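# Flip the serving platter face down onto the drying mat

## Task

Flip the serving platter, which starts face up, so that it ends face down on the drying mat, not contacting any fixed part of the rig (rails, edges, posts, braces, brackets, arm bases or mounts). Once the platter begins to tip, moving it quickly ends the attempt, and so does letting it rotate or drop quickly after it passes upright on its edge.

## Robot and tools

Robot: two arms, left_arm and right_arm, mounted on opposite sides of a table. left_arm's base sits on the +y side. The names do not match the sides of the camera images. Each arm ends in a parallel gripper. Its fingers point along the gripper's +x axis and close along its y axis. The reported end_effector_position is the point between the fingers, about 3 to 4 cm behind the tips. Only the last 1.5 cm of each finger pad is flat.

Frame: one scene frame for everything. The origin is at the table centre, +z is up, and the tabletop is at z = +0.020 m. Positions are in metres, orientations are quaternions written w first (qw, qx, qy, qz), and velocities are in m/s and rad/s. Reported poses can be a few centimetres off, more so at long reach.

Row format: every commanded row has 16 numbers. The first 8 are left_arm's x, y, z, qw, qx, qy, qz and opening, and the next 8 are right_arm's in the same order. Send all 16 even if only one arm should move. x, y, z and the quaternion are an absolute gripper pose in the scene frame, not an offset. Opening runs from -1 to 1. +1 is fully open (0.080 m). Empty fingers touch at about -0.78, and lower values change nothing. A full close takes at least about 0.6 s. For an arm that should stay put, repeat its last reported pose and the opening it should keep. To hold a heading, send one fixed quaternion each time rather than copying the drifting reported one. To grip, command roughly 0.08 below the grip_measured value seen at first contact; a smaller margin grips more gently.

execute_actions: {"actions": [...], "cameras": [...]}. An empty list only reads the state and includes pictures. One action {"rows": [[16 numbers], ...], "steps": n} plays up to 15 rows, one per 1/30 s control step. n is 10 to 15 and defaults to 15; the last row repeats if rows run out. Each target must lie within 0.6 m of that arm's last reported position along each gripper axis, or the call is refused. A wait {"steps": n} (up to 300) counts from the previous result, and your reply time is included. The result is read 10 steps before the action ends, and those steps still run afterwards.

move: target is one 16-number row or a list of up to 15 rows, all absolute poses with no distance limit. Each gripper travels a straight line and takes the shorter rotation. speed is in m/s, from 0.002 to 0.5, default 0.25; rotation is capped at twice that in rad/s. It can be one value or one per target. blend (m) rounds the corners between listed targets; 0 stops at each one. blocking=false returns after about 0.5 s while the motion continues. A path lasts at least 0.5 s and at most 10 s. A new opening in a later target is applied only after everything comes to rest there. Paths do not avoid obstacles or the other arm. Grippers lag and overshoot more at high speed or with a nearly straight arm. Do not route a path close to an arm's own base; go around it.

wait: seconds 0 to 10.

Controller: each step, the commanded pose is clipped to within 70 mm and 16 degrees of the measured pose. Friction and gravity can leave the gripper low, short or tilted, and small moves may go astray. Check position and orientation after each motion and correct tilt.

Result lines: Hand target is the pose the controller is currently driving toward. grip_measured uses the opening scale; the last Joint positions entry is the opening in metres. Expect errors of about 1 mm, and readings about 3 mm narrow under a hard squeeze. grip_effort_n is the gripper motor's effort (negative means closing). It is not pad force and does not reset to zero. Joint torques are total drive output. External joint torques estimate outside loads, including anything held. "within noise" means the arm is still. A move adds a "move:" line. done means at rest within 8 mm and 2 degrees. off_target, held, blocked (the gripper stopped far from its goal, likely obstructed, and is now holding with little force), fault and moving report how it ended. limits=paced means the pose was clipped, and limits=held means a safety check withheld steps. done does not tell you whether something is touching.

Hazards: each joint has a contact torque limit (waist 17.2, shoulder 21.3, elbow 21.3, wrist pitch 5.61, wrist yaw 5.59, wrist roll 5.24 N m). Reaching one freezes that arm for 10 s, and held weight counts toward it. Joint ranges (rad): waist ±3.054, shoulder 0 to 3.142, elbow 0 to 2.356, wrist pitch and yaw ±1.571, roll ±3.142. Motors warm up when carrying loads, when stretched out, or when pushing at an unreachable goal. Watch for MOTOR HOT; at 95 °C the arm stops for 30 to 60 s or longer. Avoid hard contact between the two arms or grippers, which the clearance check does not catch. Avoid slams, fast pushes, and releasing anything while it is moving. Do not let anything leave the table. Tip the platter slowly so it does not flip or drop quickly. Loose objects may get nudged occasionally. Time spent thinking counts toward the scene's time, and smooth, low-effort motion is preferred.

Each tool is called after ">>>" as name(argument=value, ...) on one line, values as JSON.

## Session

>>> execute_actions(actions=[], cameras=["all"])

Scene clock: 0.00 s of 3974.00 s.
left_arm: end_effector_position=(-0.2348, +0.1986, +0.3795) grip_measured=+1.000 grip_effort_n=n/a end_effector_quat_wxyz=(+0.487, +0.119, -0.281, -0.818) | right_arm: end_effector_position=(-0.2734, -0.2619, +0.3193) grip_measured=+1.000 grip_effort_n=n/a end_effector_quat_wxyz=(+0.429, -0.471, +0.136, +0.759)
Joint positions: left_arm=[-0.867 0.997 0.748 0.333 -0.325 0.643 0.08] | right_arm=[1.048 1.439 1.609 -1.274 0.375 0.265 0.08]
Joint velocities: within noise
Joint torques (N m): no reading
External joint torques (N m): no reading
Motor temperatures (°C): left_arm=[30 33 24 25 26 32] | right_arm=[29 26 25 29 31 28]
Heat: left arm: hottest shoulder 33 °C (+0.0 °C/min); right arm: hottest wrist yaw 31 °C (+0.0 °C/min).
Hand target: left_arm -0.2348, +0.1987, +0.3794; -0.487, -0.119, +0.281, +0.818 | right_arm -0.2734, -0.2619, +0.3188; +0.429, -0.471, +0.136, +0.758

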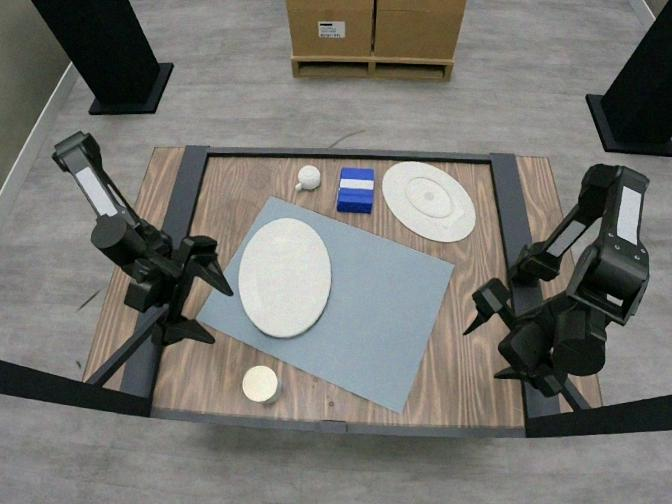

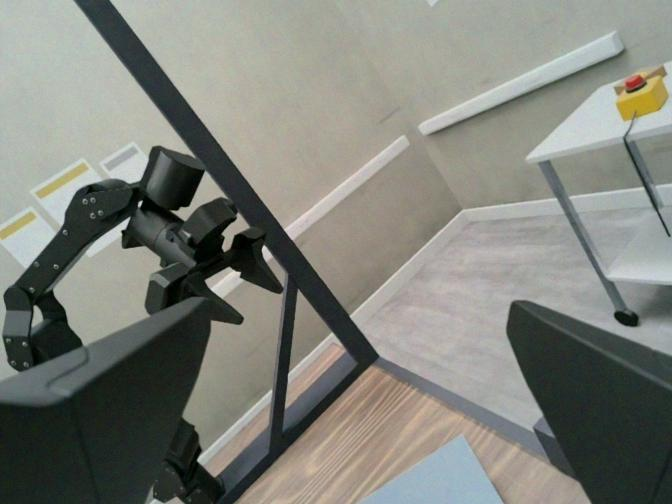

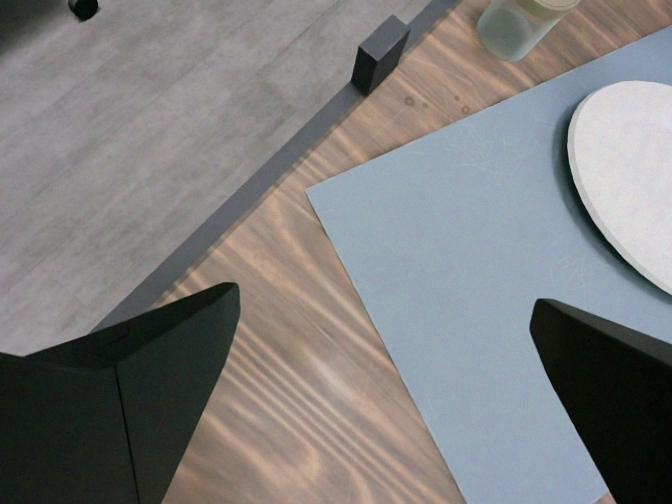

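>>> zoom_image(camera="cam_high", region=[190, 150, 490, 420])

>>> zoom_image(camera="cam_high", region=[220, 205, 350, 345])

Scaled by 1.680 from the camera's 672x504 image, which has a finer 960x720 frame.

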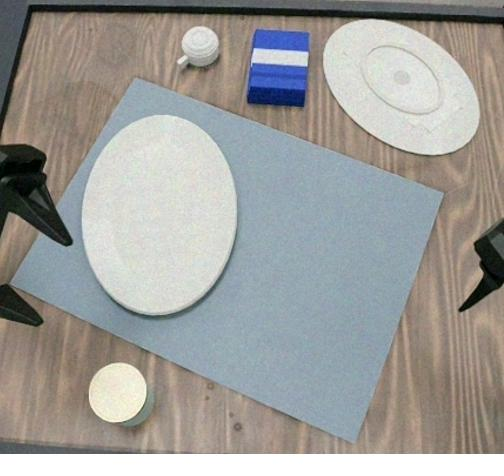

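Scaled by 3.600 from the camera's 672x504 image, which has a finer 960x720 frame.

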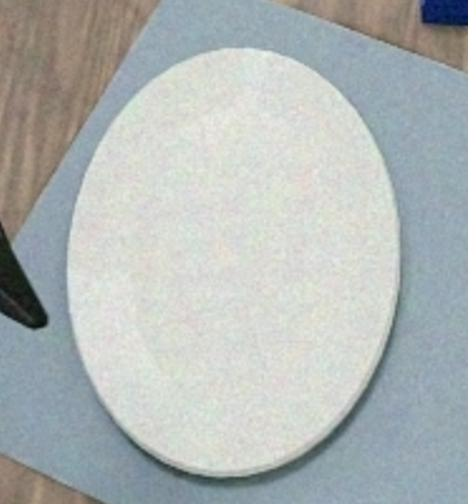

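>>> move(target=[-0.03,0.24,0.36,0.612,0.354,0.354,-0.612,1,-0.03,-0.22,0.36,0.641,-0.299,0.299,0.641,1])

Scene clock: 6.90 s of 3974.00 s.
left_arm: end_effector_position=(-0.0297, +0.2411, +0.3591) grip_measured=+1.000 grip_effort_n=-0.2 end_effector_quat_wxyz=(+0.613, +0.354, +0.353, -0.611) | right_arm: end_effector_position=(-0.0300, -0.2217, +0.3567) grip_measured=+1.000 grip_effort_n=-2.1 end_effector_quat_wxyz=(+0.641, -0.302, +0.302, +0.638)
Joint positions: left_arm=[-0.142 1.169 1.63 -1.511 -0.065 -0.107 0.08] | right_arm=[-0.005 1.086 1.478 -1.274 0.011 0.009 0.08]
Joint velocities: within noise
Joint torques (N m): left_arm=[0.22 -1.68 7.24 0.91 0.13 0.07] | right_arm=[-0.47 -2 6.09 1.27 -0.15 -0.16]
External joint torques (N m): left_arm=[0.22 0.58 1.92 -0.27 0.18 0.07] | right_arm=[-0.49 0.08 0.34 -0.1 -0.15 -0.16]
Motor temperatures (°C): left_arm=[30 33 26 27 26 32] | right_arm=[29 26 26 29 31 28]
Heat: left arm: hottest shoulder 33 °C (+0.0 °C/min); right arm: hottest wrist yaw 31 °C (+0.0 °C/min).
Hand target: left_arm -0.0300, +0.2400, +0.3600; +0.612, +0.354, +0.354, -0.612 | right_arm -0.0300, -0.2201, +0.3600; +0.641, -0.299, +0.299, +0.641
Off the commanded pose: left_arm 0.001 m, 0 deg | right_arm 0.004 m, 1 deg.
Kept back: nothing.
move: done

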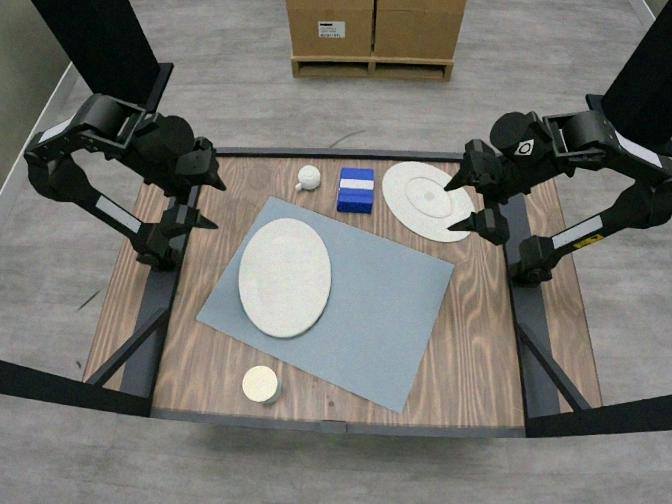

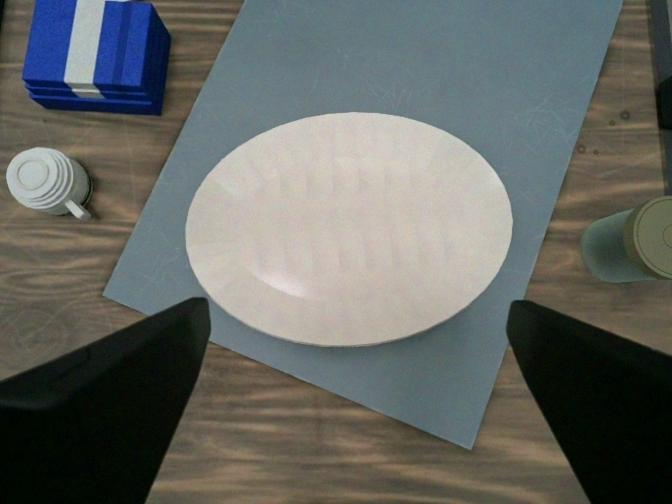

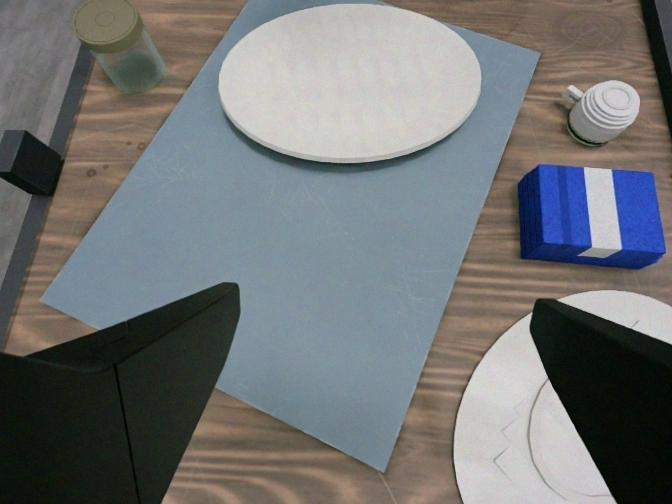

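>>> move(target=[-0.03,0.30,0.30,0.612,0.354,0.354,-0.612,1,-0.04,-0.17,0.12,0.701,-0.092,0.092,0.701,1])

>>> zoom_image(camera="cam_right_wrist", region=[150, 100, 600, 400])

Scene clock: 9.97 s of 3974.00 s.
left_arm: end_effector_position=(-0.0305, +0.2993, +0.3022) grip_measured=+1.000 grip_effort_n=-0.2 end_effector_quat_wxyz=(+0.611, +0.352, +0.354, -0.614) | right_arm: end_effector_position=(-0.0400, -0.1673, +0.1241) grip_measured=+1.000 grip_effort_n=-2.1 end_effector_quat_wxyz=(+0.701, -0.087, +0.089, +0.702) end_effector_velocity=(+0.000, +0.000, -0.001) end_effector_angular_velocity=(+0.002, -0.005, +0.006)
Joint positions: left_arm=[-0.221 0.862 1.251 -1.443 -0.096 -0.177 0.08] | right_arm=[0.056 1.353 0.035 1.067 0.067 0.02 0.08]
Joint velocities: left_arm=[within noise] | right_arm=[-0.002 0.017 -0.002 0.022 -0.007 -0.007 0]
Joint torques (N m): left_arm=[-0.24 -1.3 5.45 1.19 -0.28 -0.06] | right_arm=[0.28 -2.71 2.35 1.73 0.31 -0.04]
External joint torques (N m): left_arm=[-0.24 -0.75 -0.14 0.03 -0.21 -0.07] | right_arm=[0.28 0.01 -2.06 -0.01 0.3 -0.05]
Motor temperatures (°C): left_arm=[30 33 26 27 26 32] | right_arm=[29 26 26 30 31 28]
Heat: left arm: hottest shoulder 33 °C (+0.0 °C/min); right arm: hottest wrist yaw 31 °C (+0.0 °C/min).
Hand target: left_arm -0.0300, +0.3000, +0.3000; +0.612, +0.354, +0.354, -0.612 | right_arm -0.0400, -0.1700, +0.1201; +0.701, -0.092, +0.092, +0.701
Off the commanded pose: left_arm 0.002 m, 0 deg | right_arm 0.005 m, 1 deg.
Kept back: nothing.
move: done

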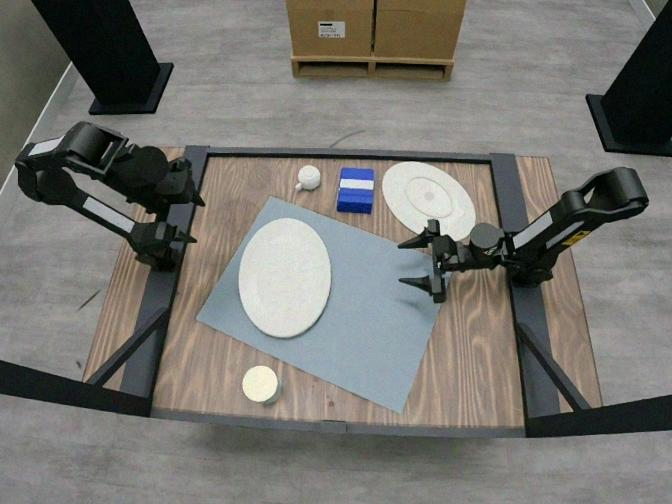

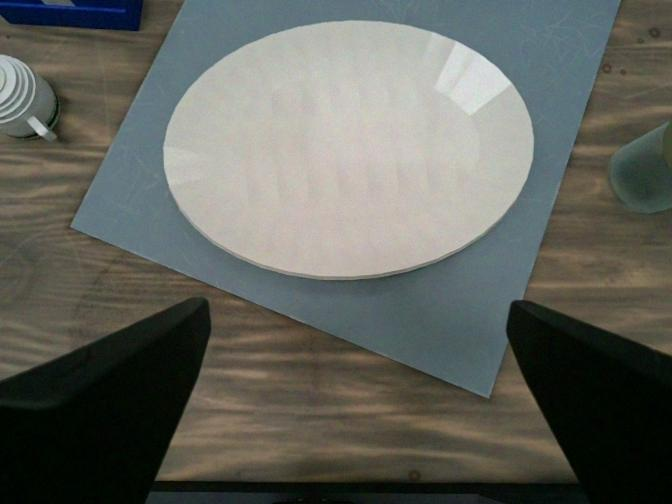

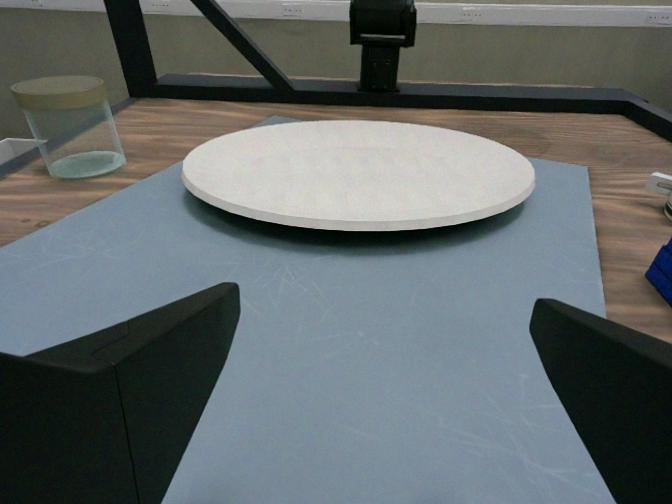

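Scaled by 1.120 from the camera's 672x504 image, which has a finer 960x720 frame.

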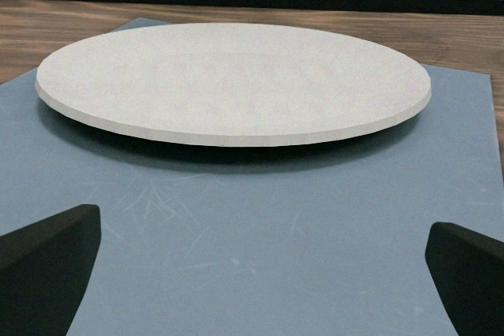

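>>> move(target=[-0.05,0.30,0.10,0.380,0.596,-0.380,-0.596,-0.11,-0.04,-0.19,0.16,0.694,-0.135,0.135,0.694,1])

>>> zoom_image(camera="cam_right_wrist", region=[150, 50, 600, 350])

>>> zoom_image(camera="cam_high", region=[130, 180, 370, 360])

Scene clock: 19.00 s of 3974.00 s.
left_arm: end_effector_position=(-0.0467, +0.3004, +0.1410) grip_measured=-0.106 grip_effort_n=-18.8 end_effector_quat_wxyz=(+0.454, +0.578, -0.238, -0.635) | right_arm: end_effector_position=(-0.0397, -0.1892, +0.1477) grip_measured=+1.000 grip_effort_n=-2.1 end_effector_quat_wxyz=(+0.693, -0.136, +0.133, +0.695)
Joint positions: left_arm=[-1.012 0.294 0.268 -0.89 -0.859 0.533 0.03] | right_arm=[0.063 0.828 0.146 0.299 0.071 0.025 0.08]
Joint velocities: within noise
Joint torques (N m): left_arm=[0.13 0.69 8.34 1.06 -0.37 -0.12] | right_arm=[0.17 -2.8 7.01 1.36 0.23 0.12]
External joint torques (N m): left_arm=[0.15 -0.22 1.76 -0.17 0.01 -0.07] | right_arm=[0.19 -1.37 0.3 -0.35 0.21 0.12]
Motor temperatures (°C): left_arm=[30 33 26 27 26 32] | right_arm=[29 26 27 32 31 28]
Heat: left arm: hottest shoulder 33 °C (+0.0 °C/min); right arm: hottest wrist pitch 32 °C (+9.5 °C/min).
Hand target: left_arm -0.0468, +0.3003, +0.1424; +0.455, +0.577, -0.236, -0.636 | right_arm -0.0400, -0.1872, +0.1542; +0.695, -0.129, +0.129, +0.695
Off the commanded pose: left_arm 0.041 m, 19 deg | right_arm 0.012 m, 0 deg.
Kept back: nothing.
move: held (left_arm; a check stopped the path), off_target (right_arm; braked when a check withheld steps of left_arm); limits=held
pose unreachable (left arm): on one or more control steps of this call this arm could not follow its commanded pose, so it was not sent that pose on those steps. It may still have moved: this result reports where it is.
cause: moving toward the commanded pose would bring two parts of the arm too close to each other (joints 3 (elbow) to 6 (wrist roll) lie between them).

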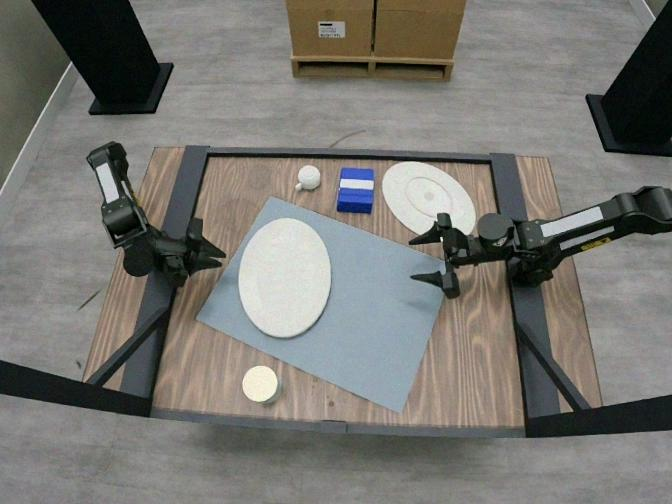

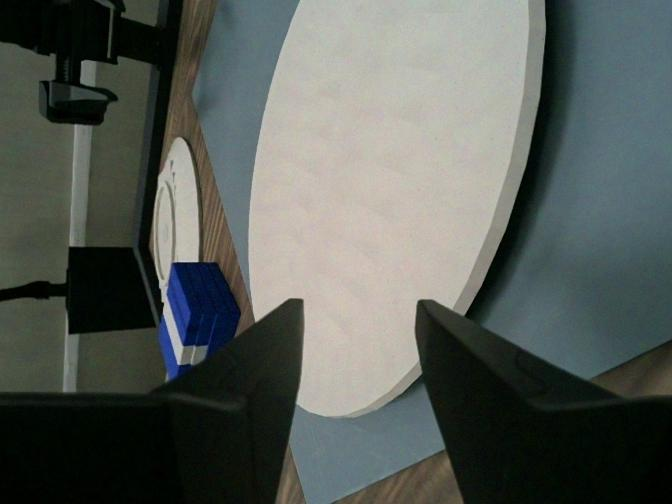

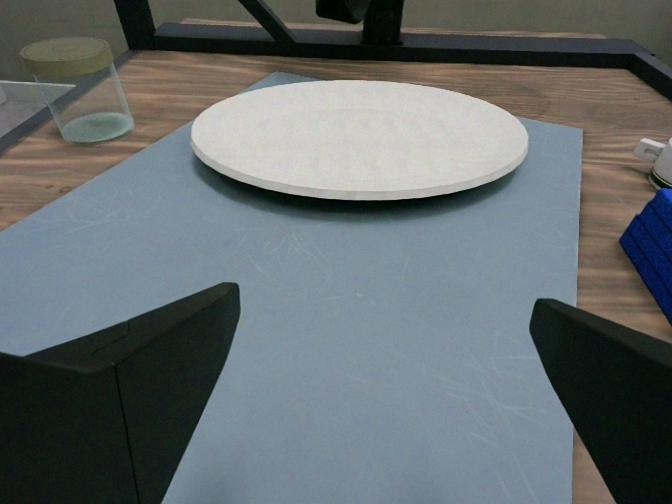

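Scaled by 1.120 from the camera's 672x504 image, which has a finer 960x720 frame.

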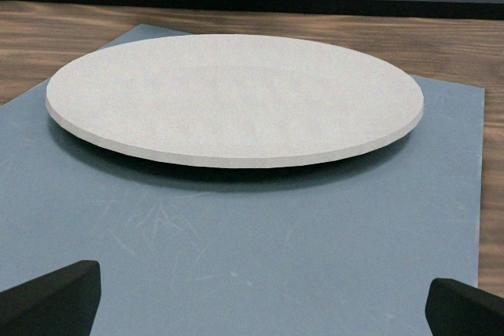

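Scaled by 2.100 from the camera's 672x504 image, which has a finer 960x720 frame.

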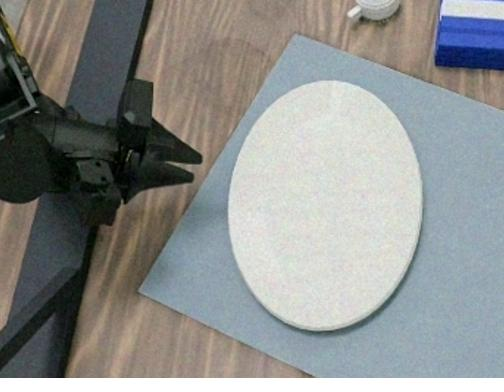

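>>> move(target=[-0.12,0.26,0.34,0.612,0.354,0.354,-0.612,1,-0.03,-0.10,0.09,0.596,0.380,0.596,0.380,-0.11])

>>> zoom_image(camera="cam_high", region=[220, 180, 460, 360])

Scene clock: 23.50 s of 3974.00 s.
left_arm: end_effector_position=(-0.1191, +0.2610, +0.3393) grip_measured=+1.000 grip_effort_n=18.4 end_effector_quat_wxyz=(+0.612, +0.355, +0.351, -0.613) | right_arm: end_effector_position=(-0.0246, -0.1057, +0.0910) grip_measured=-0.106 grip_effort_n=-18.8 end_effector_quat_wxyz=(+0.605, +0.381, +0.588, +0.378)
Joint positions: left_arm=[-0.737 1.209 1.567 -1.518 -0.338 -0.643 0.08] | right_arm=[-0.021 1.642 0.321 0.884 0.016 1.56 0.03]
Joint velocities: within noise
Joint torques (N m): left_arm=[0.17 -2.03 7.4 0.72 -0.09 -0.07] | right_arm=[0.75 -3 5.46 1.75 -0.35 0.35]
External joint torques (N m): left_arm=[0.17 0.74 1.91 -0.27 0.14 -0.07] | right_arm=[0.73 1.9 1.1 0.06 -0.37 0.4]
Motor temperatures (°C): left_arm=[30 33 27 27 26 32] | right_arm=[29 26 28 32 31 28]
Heat: left arm: hottest shoulder 33 °C (+0.0 °C/min); right arm: hottest wrist pitch 32 °C (+7.7 °C/min).
Hand target: left_arm -0.1200, +0.2600, +0.3400; +0.612, +0.354, +0.354, -0.612 | right_arm -0.0300, -0.1003, +0.0900; +0.596, +0.380, +0.596, +0.380
Off the commanded pose: left_arm 0.002 m, 0 deg | right_arm 0.008 m, 1 deg.
Kept back: nothing.
move: done

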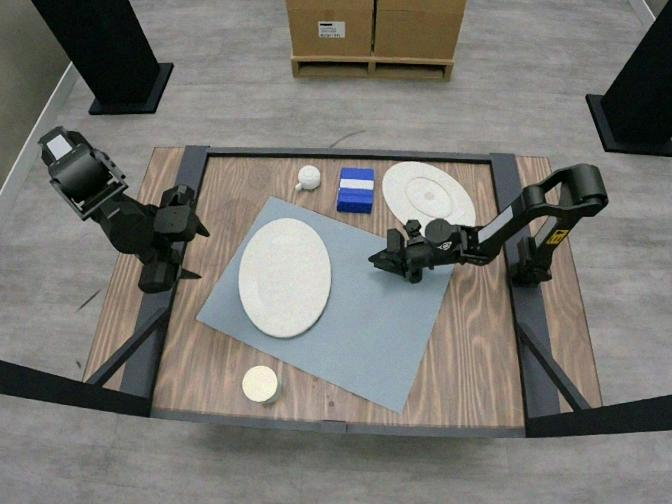

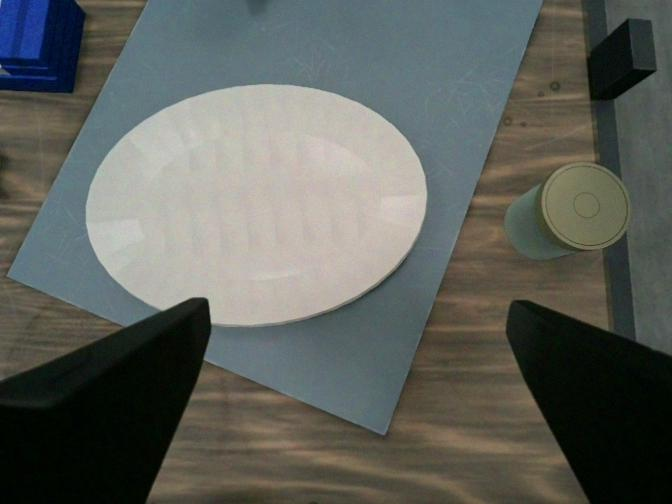

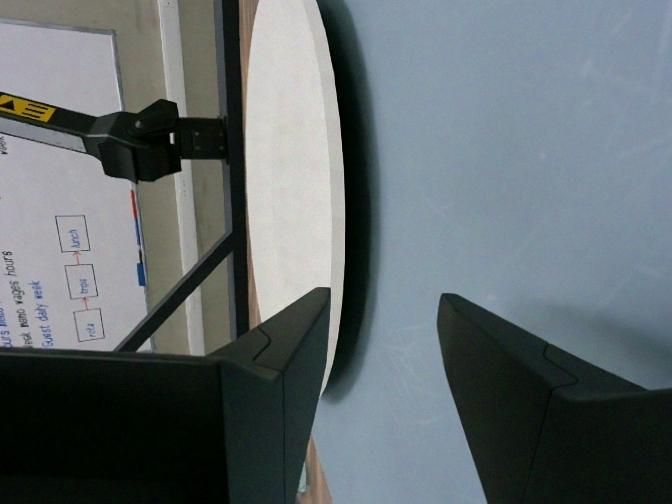

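Scaled by 2.100 from the camera's 672x504 image, which has a finer 960x720 frame.

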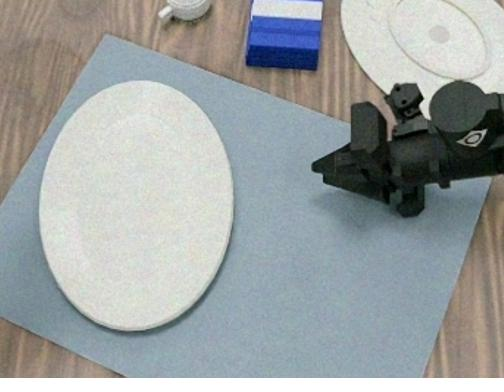

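>>> move(target=[-0.12,0.26,0.34,0.612,0.354,0.354,-0.612,1,-0.03,-0.045,0.066,0.596,0.380,0.596,0.380,-0.25], speed=0.12)

>>> zoom_image(camera="cam_right_wrist", region=[200, 200, 500, 425])

Scene clock: 25.23 s of 3974.00 s.
left_arm: end_effector_position=(-0.1192, +0.2610, +0.3393) grip_measured=+1.000 grip_effort_n=17.9 end_effector_quat_wxyz=(+0.612, +0.355, +0.352, -0.613) | right_arm: end_effector_position=(-0.0232, -0.1055, +0.0904) grip_measured=-0.246 grip_effort_n=-18.8 end_effector_quat_wxyz=(+0.603, +0.385, +0.588, +0.378)
Joint positions: left_arm=[-0.737 1.21 1.568 -1.518 -0.338 -0.644 0.08] | right_arm=[-0.027 1.652 0.318 0.903 0.013 1.563 0.024]
Joint velocities: within noise
Joint torques (N m): left_arm=[-0.04 -2.72 6.53 0.86 -0.27 0] | right_arm=[0.17 -0.95 5.03 1.72 0.05 -0.03]
External joint torques (N m): left_arm=[-0.02 0.02 1.04 -0.13 -0.04 0] | right_arm=[0.17 3.99 0.81 0.06 0.03 0.02]
Motor temperatures (°C): left_arm=[30 33 27 27 26 32] | right_arm=[29 27 29 33 31 28]
Heat: left arm: hottest shoulder 33 °C (+0.0 °C/min); right arm: hottest wrist pitch 33 °C (+9.5 °C/min).
Hand target: left_arm -0.1192, +0.2610, +0.3393; +0.612, +0.355, +0.352, -0.613 | right_arm -0.0246, -0.1022, +0.0832; +0.606, +0.378, +0.592, +0.374
Off the commanded pose: left_arm 0.001 m, 0 deg | right_arm 0.066 m, 1 deg.
Kept back: nothing.
move: blocked (right_arm; both arms now hold where they are)

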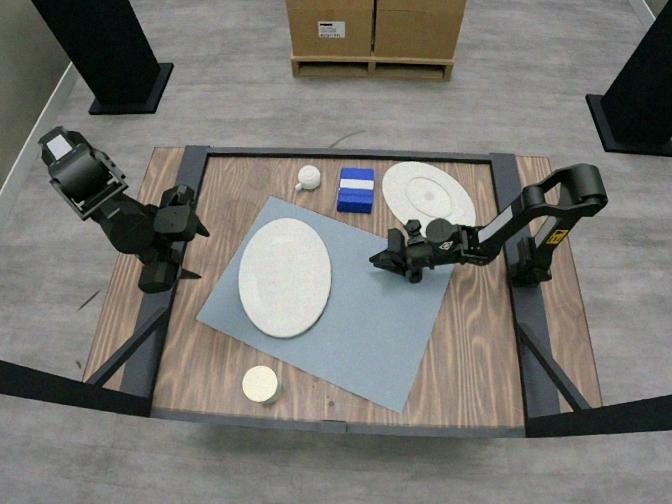

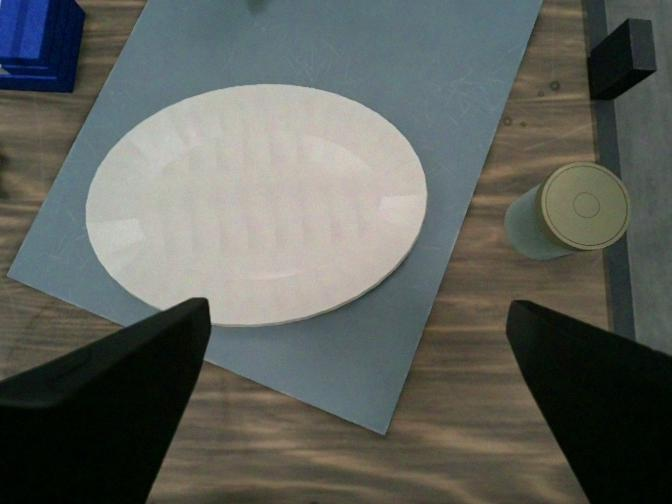

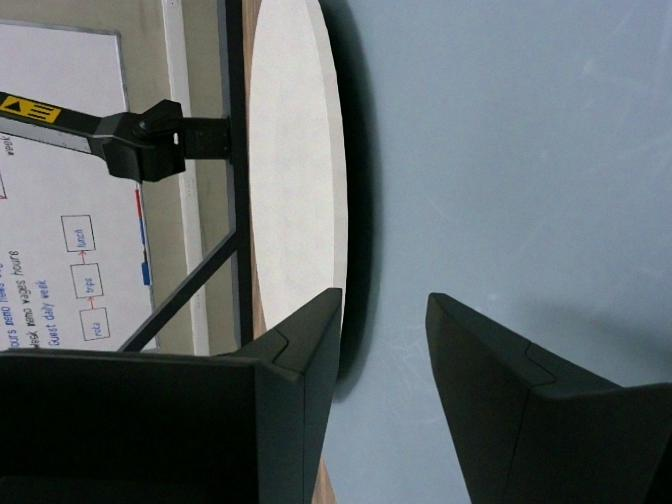

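Scaled by 1.680 from the camera's 672x504 image, which has a finer 960x720 frame.

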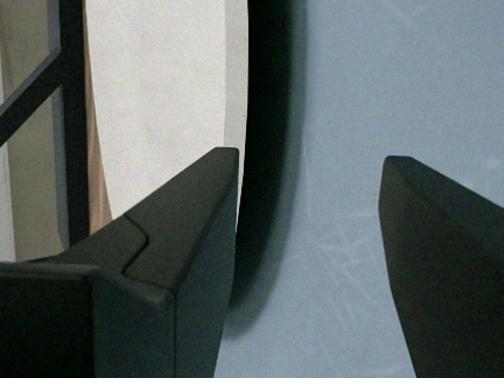

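>>> zoom_image(camera="cam_high", region=[350, 150, 550, 300])

Scaled by 2.520 from the camera's 672x504 image, which has a finer 960x720 frame.

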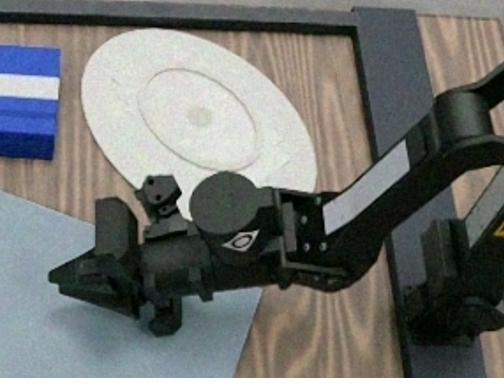

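>>> move(target=[-0.12,0.26,0.34,0.612,0.354,0.354,-0.612,1,-0.03,-0.09,0.14,0.596,0.380,0.596,0.380,-0.25], speed=0.12, cameras=[])

>>> move(target=[-0.12,0.26,0.34,0.612,0.354,0.354,-0.612,1,-0.03,-0.05,0.13,0.596,0.380,0.596,0.380,-0.25], speed=0.12)

Scene clock: 27.27 s of 3974.00 s.
left_arm: end_effector_position=(-0.1192, +0.2610, +0.3393) grip_measured=+1.000 grip_effort_n=18.4 end_effector_quat_wxyz=(+0.612, +0.355, +0.352, -0.613) | right_arm: end_effector_position=(-0.0279, -0.0925, +0.1343) grip_measured=-0.246 grip_effort_n=-18.8 end_effector_quat_wxyz=(+0.602, +0.377, +0.596, +0.375)
Joint positions: left_arm=[-0.737 1.21 1.568 -1.518 -0.338 -0.644 0.08] | right_arm=[-0.015 1.46 0.449 0.562 0.009 1.569 0.024]
Joint velocities: within noise
Joint torques (N m): left_arm=[0.18 -2.01 7.44 0.71 -0.1 -0.06] | right_arm=[0.4 -6.76 5.82 1.27 -0.09 -0.01]
External joint torques (N m): left_arm=[0.21 0.72 1.97 -0.28 0.12 -0.07] | right_arm=[0.39 -2.02 0.22 -0.38 -0.12 0.04]
Motor temperatures (°C): left_arm=[30 33 27 27 26 32] | right_arm=[29 27 29 33 31 28]
Heat: left arm: hottest shoulder 33 °C (+0.0 °C/min); right arm: hottest wrist pitch 33 °C (+8.8 °C/min).
Hand target: left_arm -0.1200, +0.2600, +0.3400; +0.612, +0.354, +0.354, -0.612 | right_arm -0.0300, -0.0900, +0.1400; +0.596, +0.380, +0.596, +0.380
Off the commanded pose: left_arm 0.001 m, 0 deg | right_arm 0.007 m, 1 deg.
Kept back: nothing.
move: done
No camera images: "cameras" was empty.

Scene clock: 28.07 s of 3974.00 s.
left_arm: end_effector_position=(-0.1192, +0.2610, +0.3393) grip_measured=+1.000 grip_effort_n=18.4 end_effector_quat_wxyz=(+0.612, +0.355, +0.352, -0.613) | right_arm: end_effector_position=(-0.0281, -0.0534, +0.1294) grip_measured=-0.246 grip_effort_n=-18.8 end_effector_quat_wxyz=(+0.600, +0.380, +0.594, +0.378)
Joint positions: left_arm=[-0.737 1.21 1.568 -1.518 -0.338 -0.644 0.08] | right_arm=[-0.015 1.636 0.579 0.617 0.009 1.569 0.024]
Joint velocities: within noise
Joint torques (N m): left_arm=[0.18 -2 7.46 0.72 -0.1 -0.07] | right_arm=[0.26 -5.92 5.75 1.61 -0.13 0.04]
External joint torques (N m): left_arm=[0.19 0.74 1.97 -0.27 0.13 -0.07] | right_arm=[0.25 0.04 0.32 -0.05 -0.15 0.09]
Motor temperatures (°C): left_arm=[30 33 28 27 26 32] | right_arm=[29 27 29 33 31 28]
Heat: left arm: hottest shoulder 33 °C (+0.0 °C/min); right arm: hottest wrist pitch 33 °C (+8.6 °C/min).
Hand target: left_arm -0.1200, +0.2600, +0.3400; +0.612, +0.354, +0.354, -0.612 | right_arm -0.0300, -0.0501, +0.1300; +0.596, +0.380, +0.596, +0.380
Off the commanded pose: left_arm 0.001 m, 0 deg | right_arm 0.004 m, 1 deg.
Kept back: nothing.
move: done

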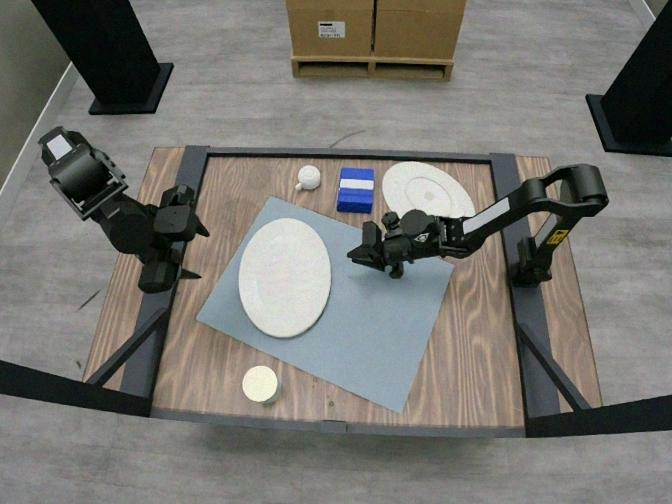

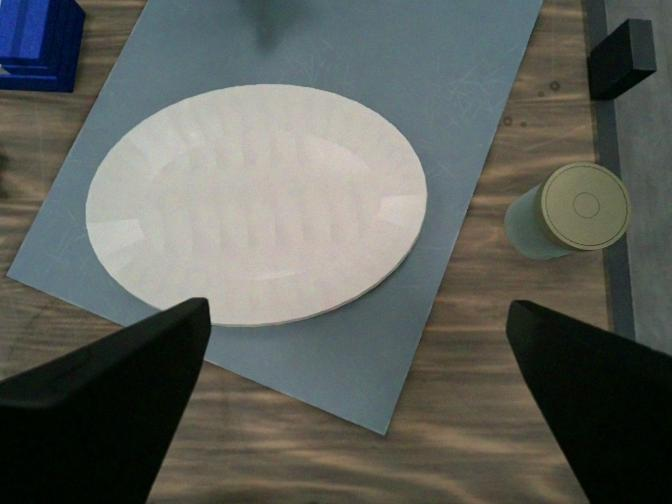

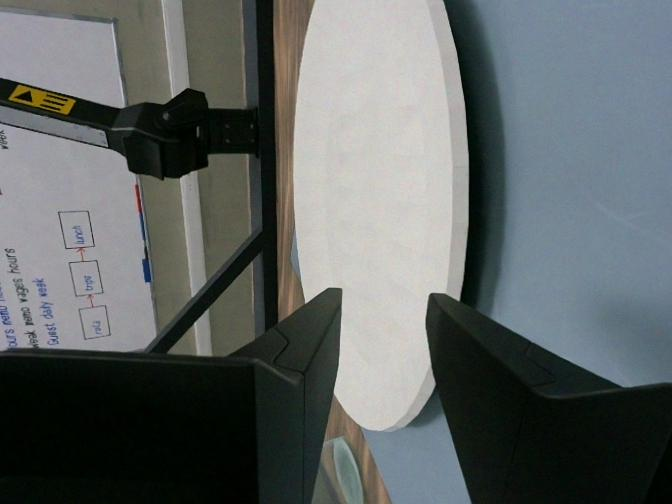

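>>> move(target=[-0.12,0.26,0.34,0.612,0.354,0.354,-0.612,1,-0.03,-0.045,0.075,0.596,0.380,0.596,0.380,-0.25], speed=0.08)

>>> zoom_image(camera="cam_high", region=[220, 150, 470, 340])

Scene clock: 29.47 s of 3974.00 s.
left_arm: end_effector_position=(-0.1192, +0.2610, +0.3393) grip_measured=+1.000 grip_effort_n=17.9 end_effector_quat_wxyz=(+0.612, +0.355, +0.352, -0.613) | right_arm: end_effector_position=(-0.0281, -0.0403, +0.0950) grip_measured=-0.247 grip_effort_n=-18.4 end_effector_quat_wxyz=(+0.589, +0.396, +0.584, +0.395)
Joint positions: left_arm=[-0.737 1.21 1.568 -1.518 -0.338 -0.644 0.08] | right_arm=[-0.015 1.854 0.559 0.911 0.008 1.569 0.024]
Joint velocities: within noise
Joint torques (N m): left_arm=[0.18 -2 7.44 0.71 -0.1 -0.06] | right_arm=[0.22 -3.29 2.5 1.23 -0.07 0.02]
External joint torques (N m): left_arm=[0.18 0.75 1.96 -0.27 0.13 -0.06] | right_arm=[0.18 3.29 -1.95 -0.47 -0.09 0.07]
Motor temperatures (°C): left_arm=[30 33 28 27 26 32] | right_arm=[29 27 29 33 31 28]
Heat: left arm: hottest shoulder 33 °C (+0.0 °C/min); right arm: hottest wrist pitch 33 °C (+8.1 °C/min).
Hand target: left_arm -0.1200, +0.2600, +0.3400; +0.612, +0.354, +0.354, -0.612 | right_arm -0.0299, -0.0458, +0.0756; +0.596, +0.380, +0.596, +0.380
Off the commanded pose: left_arm 0.001 m, 0 deg | right_arm 0.021 m, 3 deg.
Kept back: nothing.
move: off_target (right_arm)

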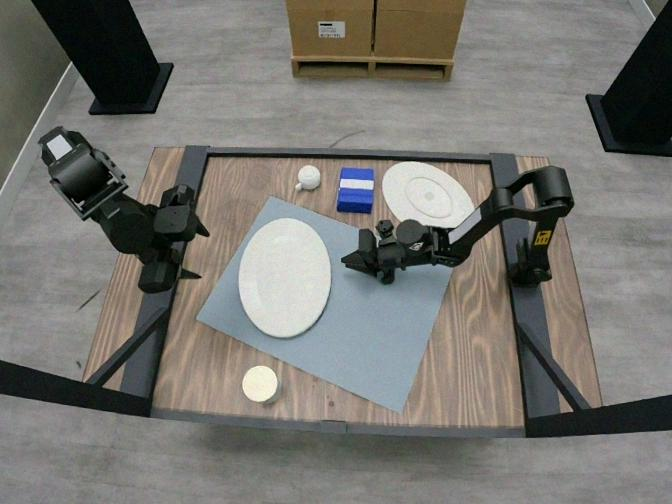

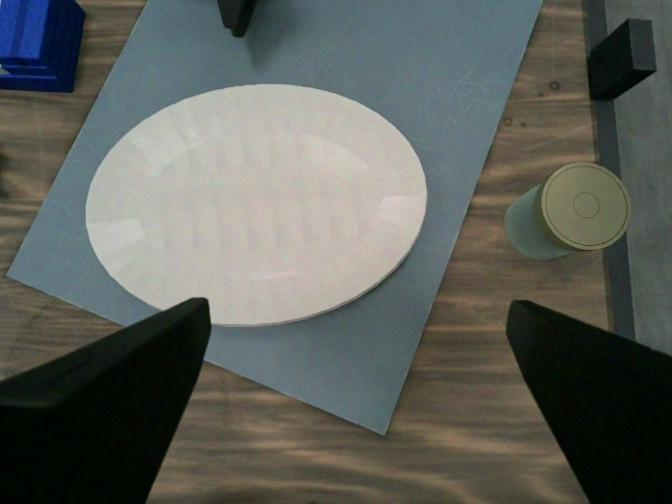

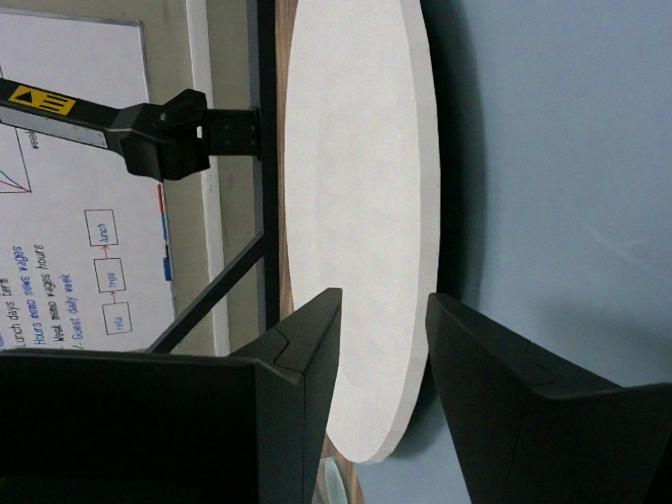

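Scaled by 2.016 from the camera's 672x504 image, which has a finer 960x720 frame.

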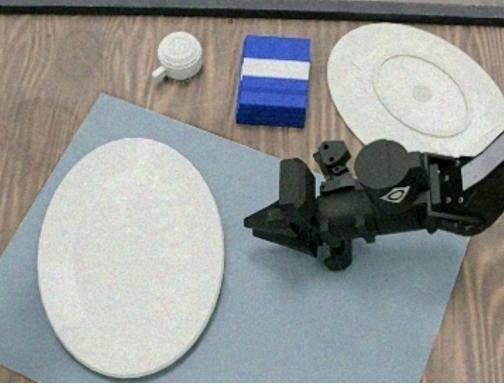

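>>> move(target=[-0.12,0.26,0.34,0.612,0.354,0.354,-0.612,1,-0.03,-0.045,0.11,0.6533,0.2705,0.6533,0.2705,-0.11], speed=0.12, cameras=[])

>>> move(target=[-0.12,0.26,0.34,0.612,0.354,0.354,-0.612,1,-0.03,-0.045,0.07,0.6533,0.2705,0.6533,0.2705,-0.11], speed=0.05)

>>> zoom_image(camera="cam_left_wrist", region=[100, 0, 400, 225])

Scene clock: 34.97 s of 3974.00 s.
left_arm: end_effector_position=(-0.1192, +0.2610, +0.3393) grip_measured=+1.000 grip_effort_n=18.4 end_effector_quat_wxyz=(+0.612, +0.355, +0.352, -0.613) | right_arm: end_effector_position=(-0.0282, -0.0483, +0.1030) grip_measured=-0.114 grip_effort_n=16.0 end_effector_quat_wxyz=(+0.658, +0.265, +0.653, +0.265)
Joint positions: left_arm=[-0.737 1.21 1.568 -1.518 -0.338 -0.644 0.08] | right_arm=[-0.015 1.7 0.85 0.048 0.007 1.57 0.03]
Joint velocities: within noise
Joint torques (N m): left_arm=[0.18 -2.01 7.43 0.71 -0.1 -0.07] | right_arm=[0.04 -9.41 6.17 1.04 -0.14 0.08]
External joint torques (N m): left_arm=[0.18 0.71 1.96 -0.27 0.13 -0.07] | right_arm=[0.03 -2.38 0.11 -0.4 -0.18 0.12]
Motor temperatures (°C): left_arm=[30 33 28 27 26 32] | right_arm=[29 28 29 33 31 28]
Heat: left arm: hottest shoulder 33 °C (+0.0 °C/min); right arm: hottest wrist pitch 33 °C (+6.9 °C/min).
Hand target: left_arm -0.1200, +0.2600, +0.3400; +0.612, +0.354, +0.354, -0.612 | right_arm -0.0300, -0.0450, +0.1100; +0.653, +0.270, +0.653, +0.271
Off the commanded pose: left_arm 0.001 m, 0 deg | right_arm 0.008 m, 1 deg.
Kept back: nothing.
move: done
No camera images: "cameras" was empty.

Scene clock: 36.07 s of 3974.00 s.
left_arm: end_effector_position=(-0.1192, +0.2610, +0.3393) grip_measured=+1.000 grip_effort_n=17.9 end_effector_quat_wxyz=(+0.612, +0.355, +0.352, -0.613) | right_arm: end_effector_position=(-0.0282, -0.0412, +0.0782) grip_measured=-0.114 grip_effort_n=16.0 end_effector_quat_wxyz=(+0.653, +0.277, +0.648, +0.277)
Joint positions: left_arm=[-0.737 1.21 1.568 -1.518 -0.338 -0.644 0.08] | right_arm=[-0.015 1.788 0.803 0.219 0.007 1.57 0.03]
Joint velocities: within noise
Joint torques (N m): left_arm=[0.18 -2.02 7.44 0.71 -0.1 -0.07] | right_arm=[0.08 -7.16 3.4 1.33 -0.09 0.12]
External joint torques (N m): left_arm=[0.18 0.76 1.97 -0.26 0.13 -0.07] | right_arm=[0.07 0.01 -2.11 -0.1 -0.12 0.16]
Motor temperatures (°C): left_arm=[30 33 29 27 26 32] | right_arm=[29 28 29 33 31 28]
Heat: left arm: hottest shoulder 33 °C (+0.0 °C/min); right arm: hottest wrist pitch 33 °C (+6.7 °C/min).
Hand target: left_arm -0.1200, +0.2600, +0.3400; +0.612, +0.354, +0.354, -0.612 | right_arm -0.0300, -0.0451, +0.0702; +0.653, +0.271, +0.653, +0.271
Off the commanded pose: left_arm 0.001 m, 0 deg | right_arm 0.009 m, 1 deg.
Kept back: nothing.
move: off_target (right_arm)

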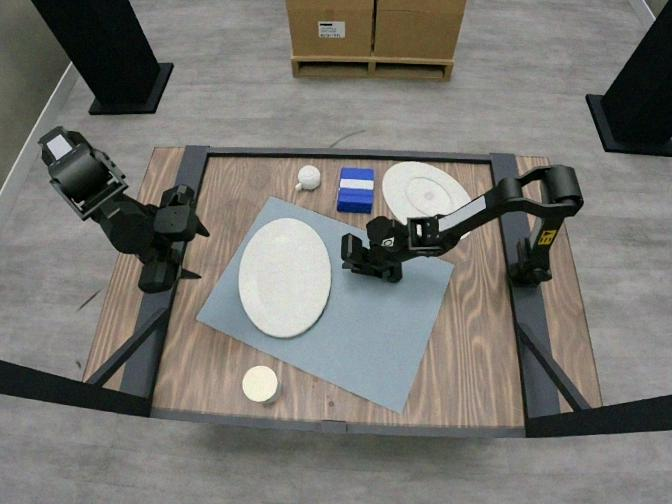

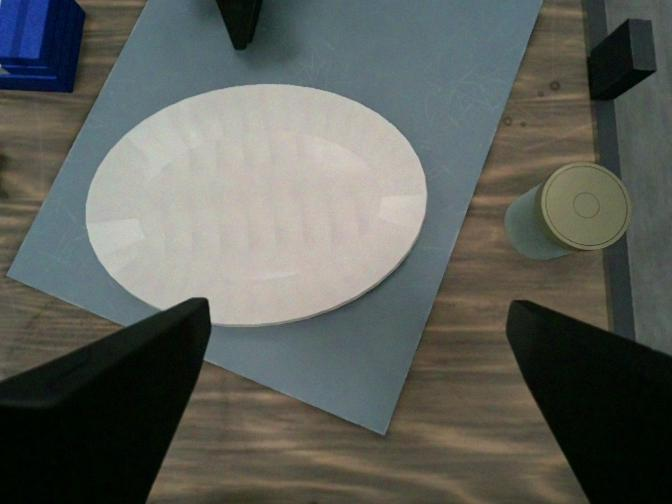

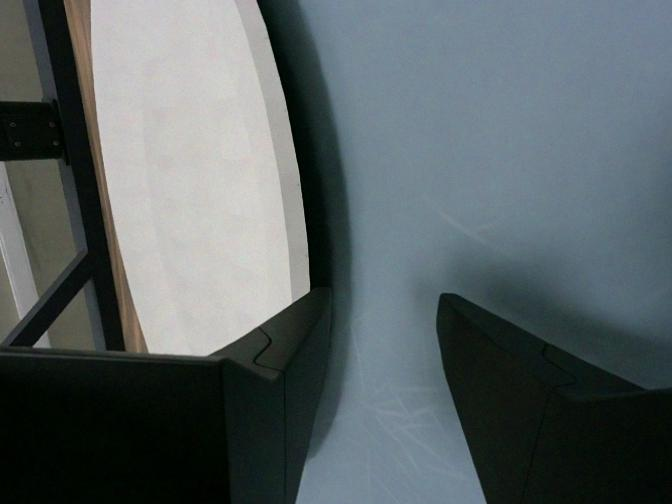

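Scaled by 1.680 from the camera's 672x504 image, which has a finer 960x720 frame.

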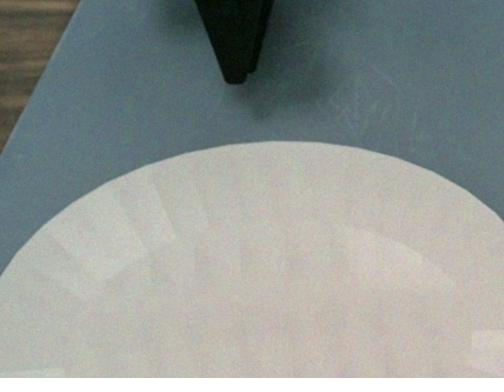

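>>> move(target=[-0.12,0.26,0.34,0.612,0.354,0.354,-0.612,1,-0.03,-0.048,0.056,0.6533,0.2705,0.6533,0.2705,-0.11], speed=0.05)

>>> zoom_image(camera="cam_left_wrist", region=[100, 0, 400, 225])

Scene clock: 37.17 s of 3974.00 s.
left_arm: end_effector_position=(-0.1192, +0.2610, +0.3393) grip_measured=+1.000 grip_effort_n=18.4 end_effector_quat_wxyz=(+0.612, +0.355, +0.352, -0.613) | right_arm: end_effector_position=(-0.0283, -0.0428, +0.0667) grip_measured=-0.114 grip_effort_n=15.6 end_effector_quat_wxyz=(+0.652, +0.280, +0.647, +0.279)
Joint positions: left_arm=[-0.737 1.21 1.568 -1.518 -0.338 -0.644 0.08] | right_arm=[-0.015 1.818 0.774 0.285 0.007 1.57 0.03]
Joint velocities: within noise
Joint torques (N m): left_arm=[0.17 -2.01 7.45 0.71 -0.1 -0.06] | right_arm=[0.02 -7.11 2.88 1.39 -0.09 0.09]
External joint torques (N m): left_arm=[0.15 0.77 1.97 -0.26 0.13 -0.06] | right_arm=[0.02 0.12 -2.44 -0.06 -0.13 0.13]
Motor temperatures (°C): left_arm=[30 33 29 27 26 32] | right_arm=[29 28 29 33 31 27]
Heat: left arm: hottest shoulder 33 °C (+0.0 °C/min); right arm: hottest wrist pitch 33 °C (+6.5 °C/min).
Hand target: left_arm -0.1200, +0.2600, +0.3400; +0.612, +0.354, +0.354, -0.612 | right_arm -0.0300, -0.0482, +0.0562; +0.653, +0.270, +0.653, +0.271
Off the commanded pose: left_arm 0.001 m, 0 deg | right_arm 0.012 m, 2 deg.
Kept back: nothing.
move: off_target (right_arm)

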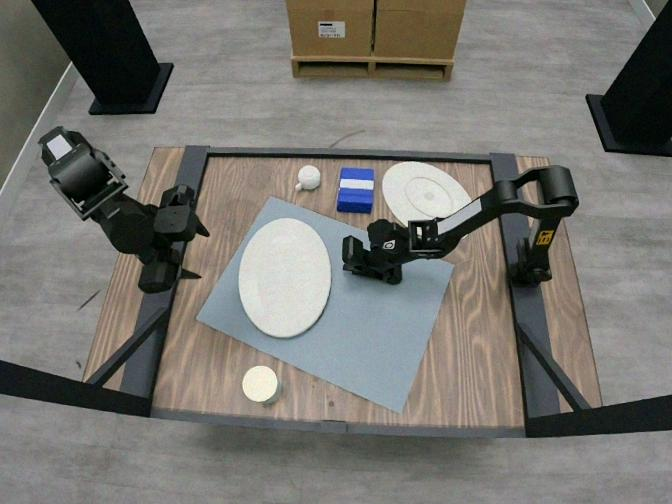

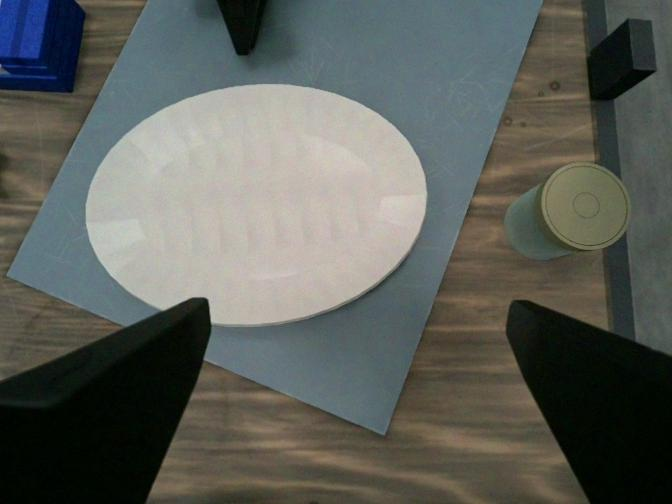

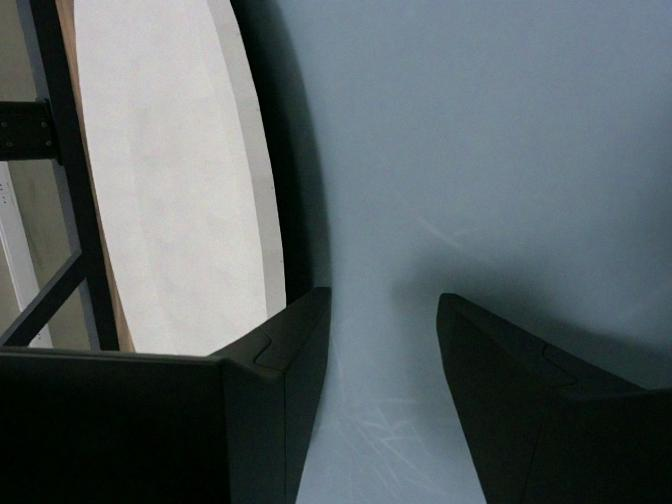

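Scaled by 1.680 from the camera's 672x504 image, which has a finer 960x720 frame.

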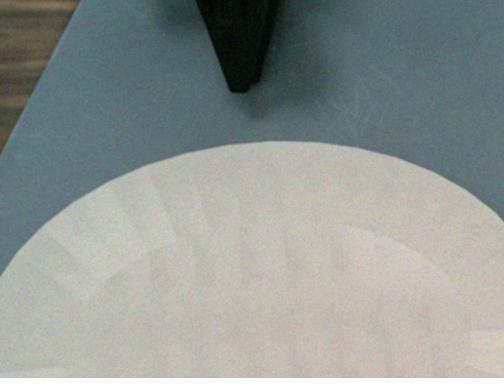

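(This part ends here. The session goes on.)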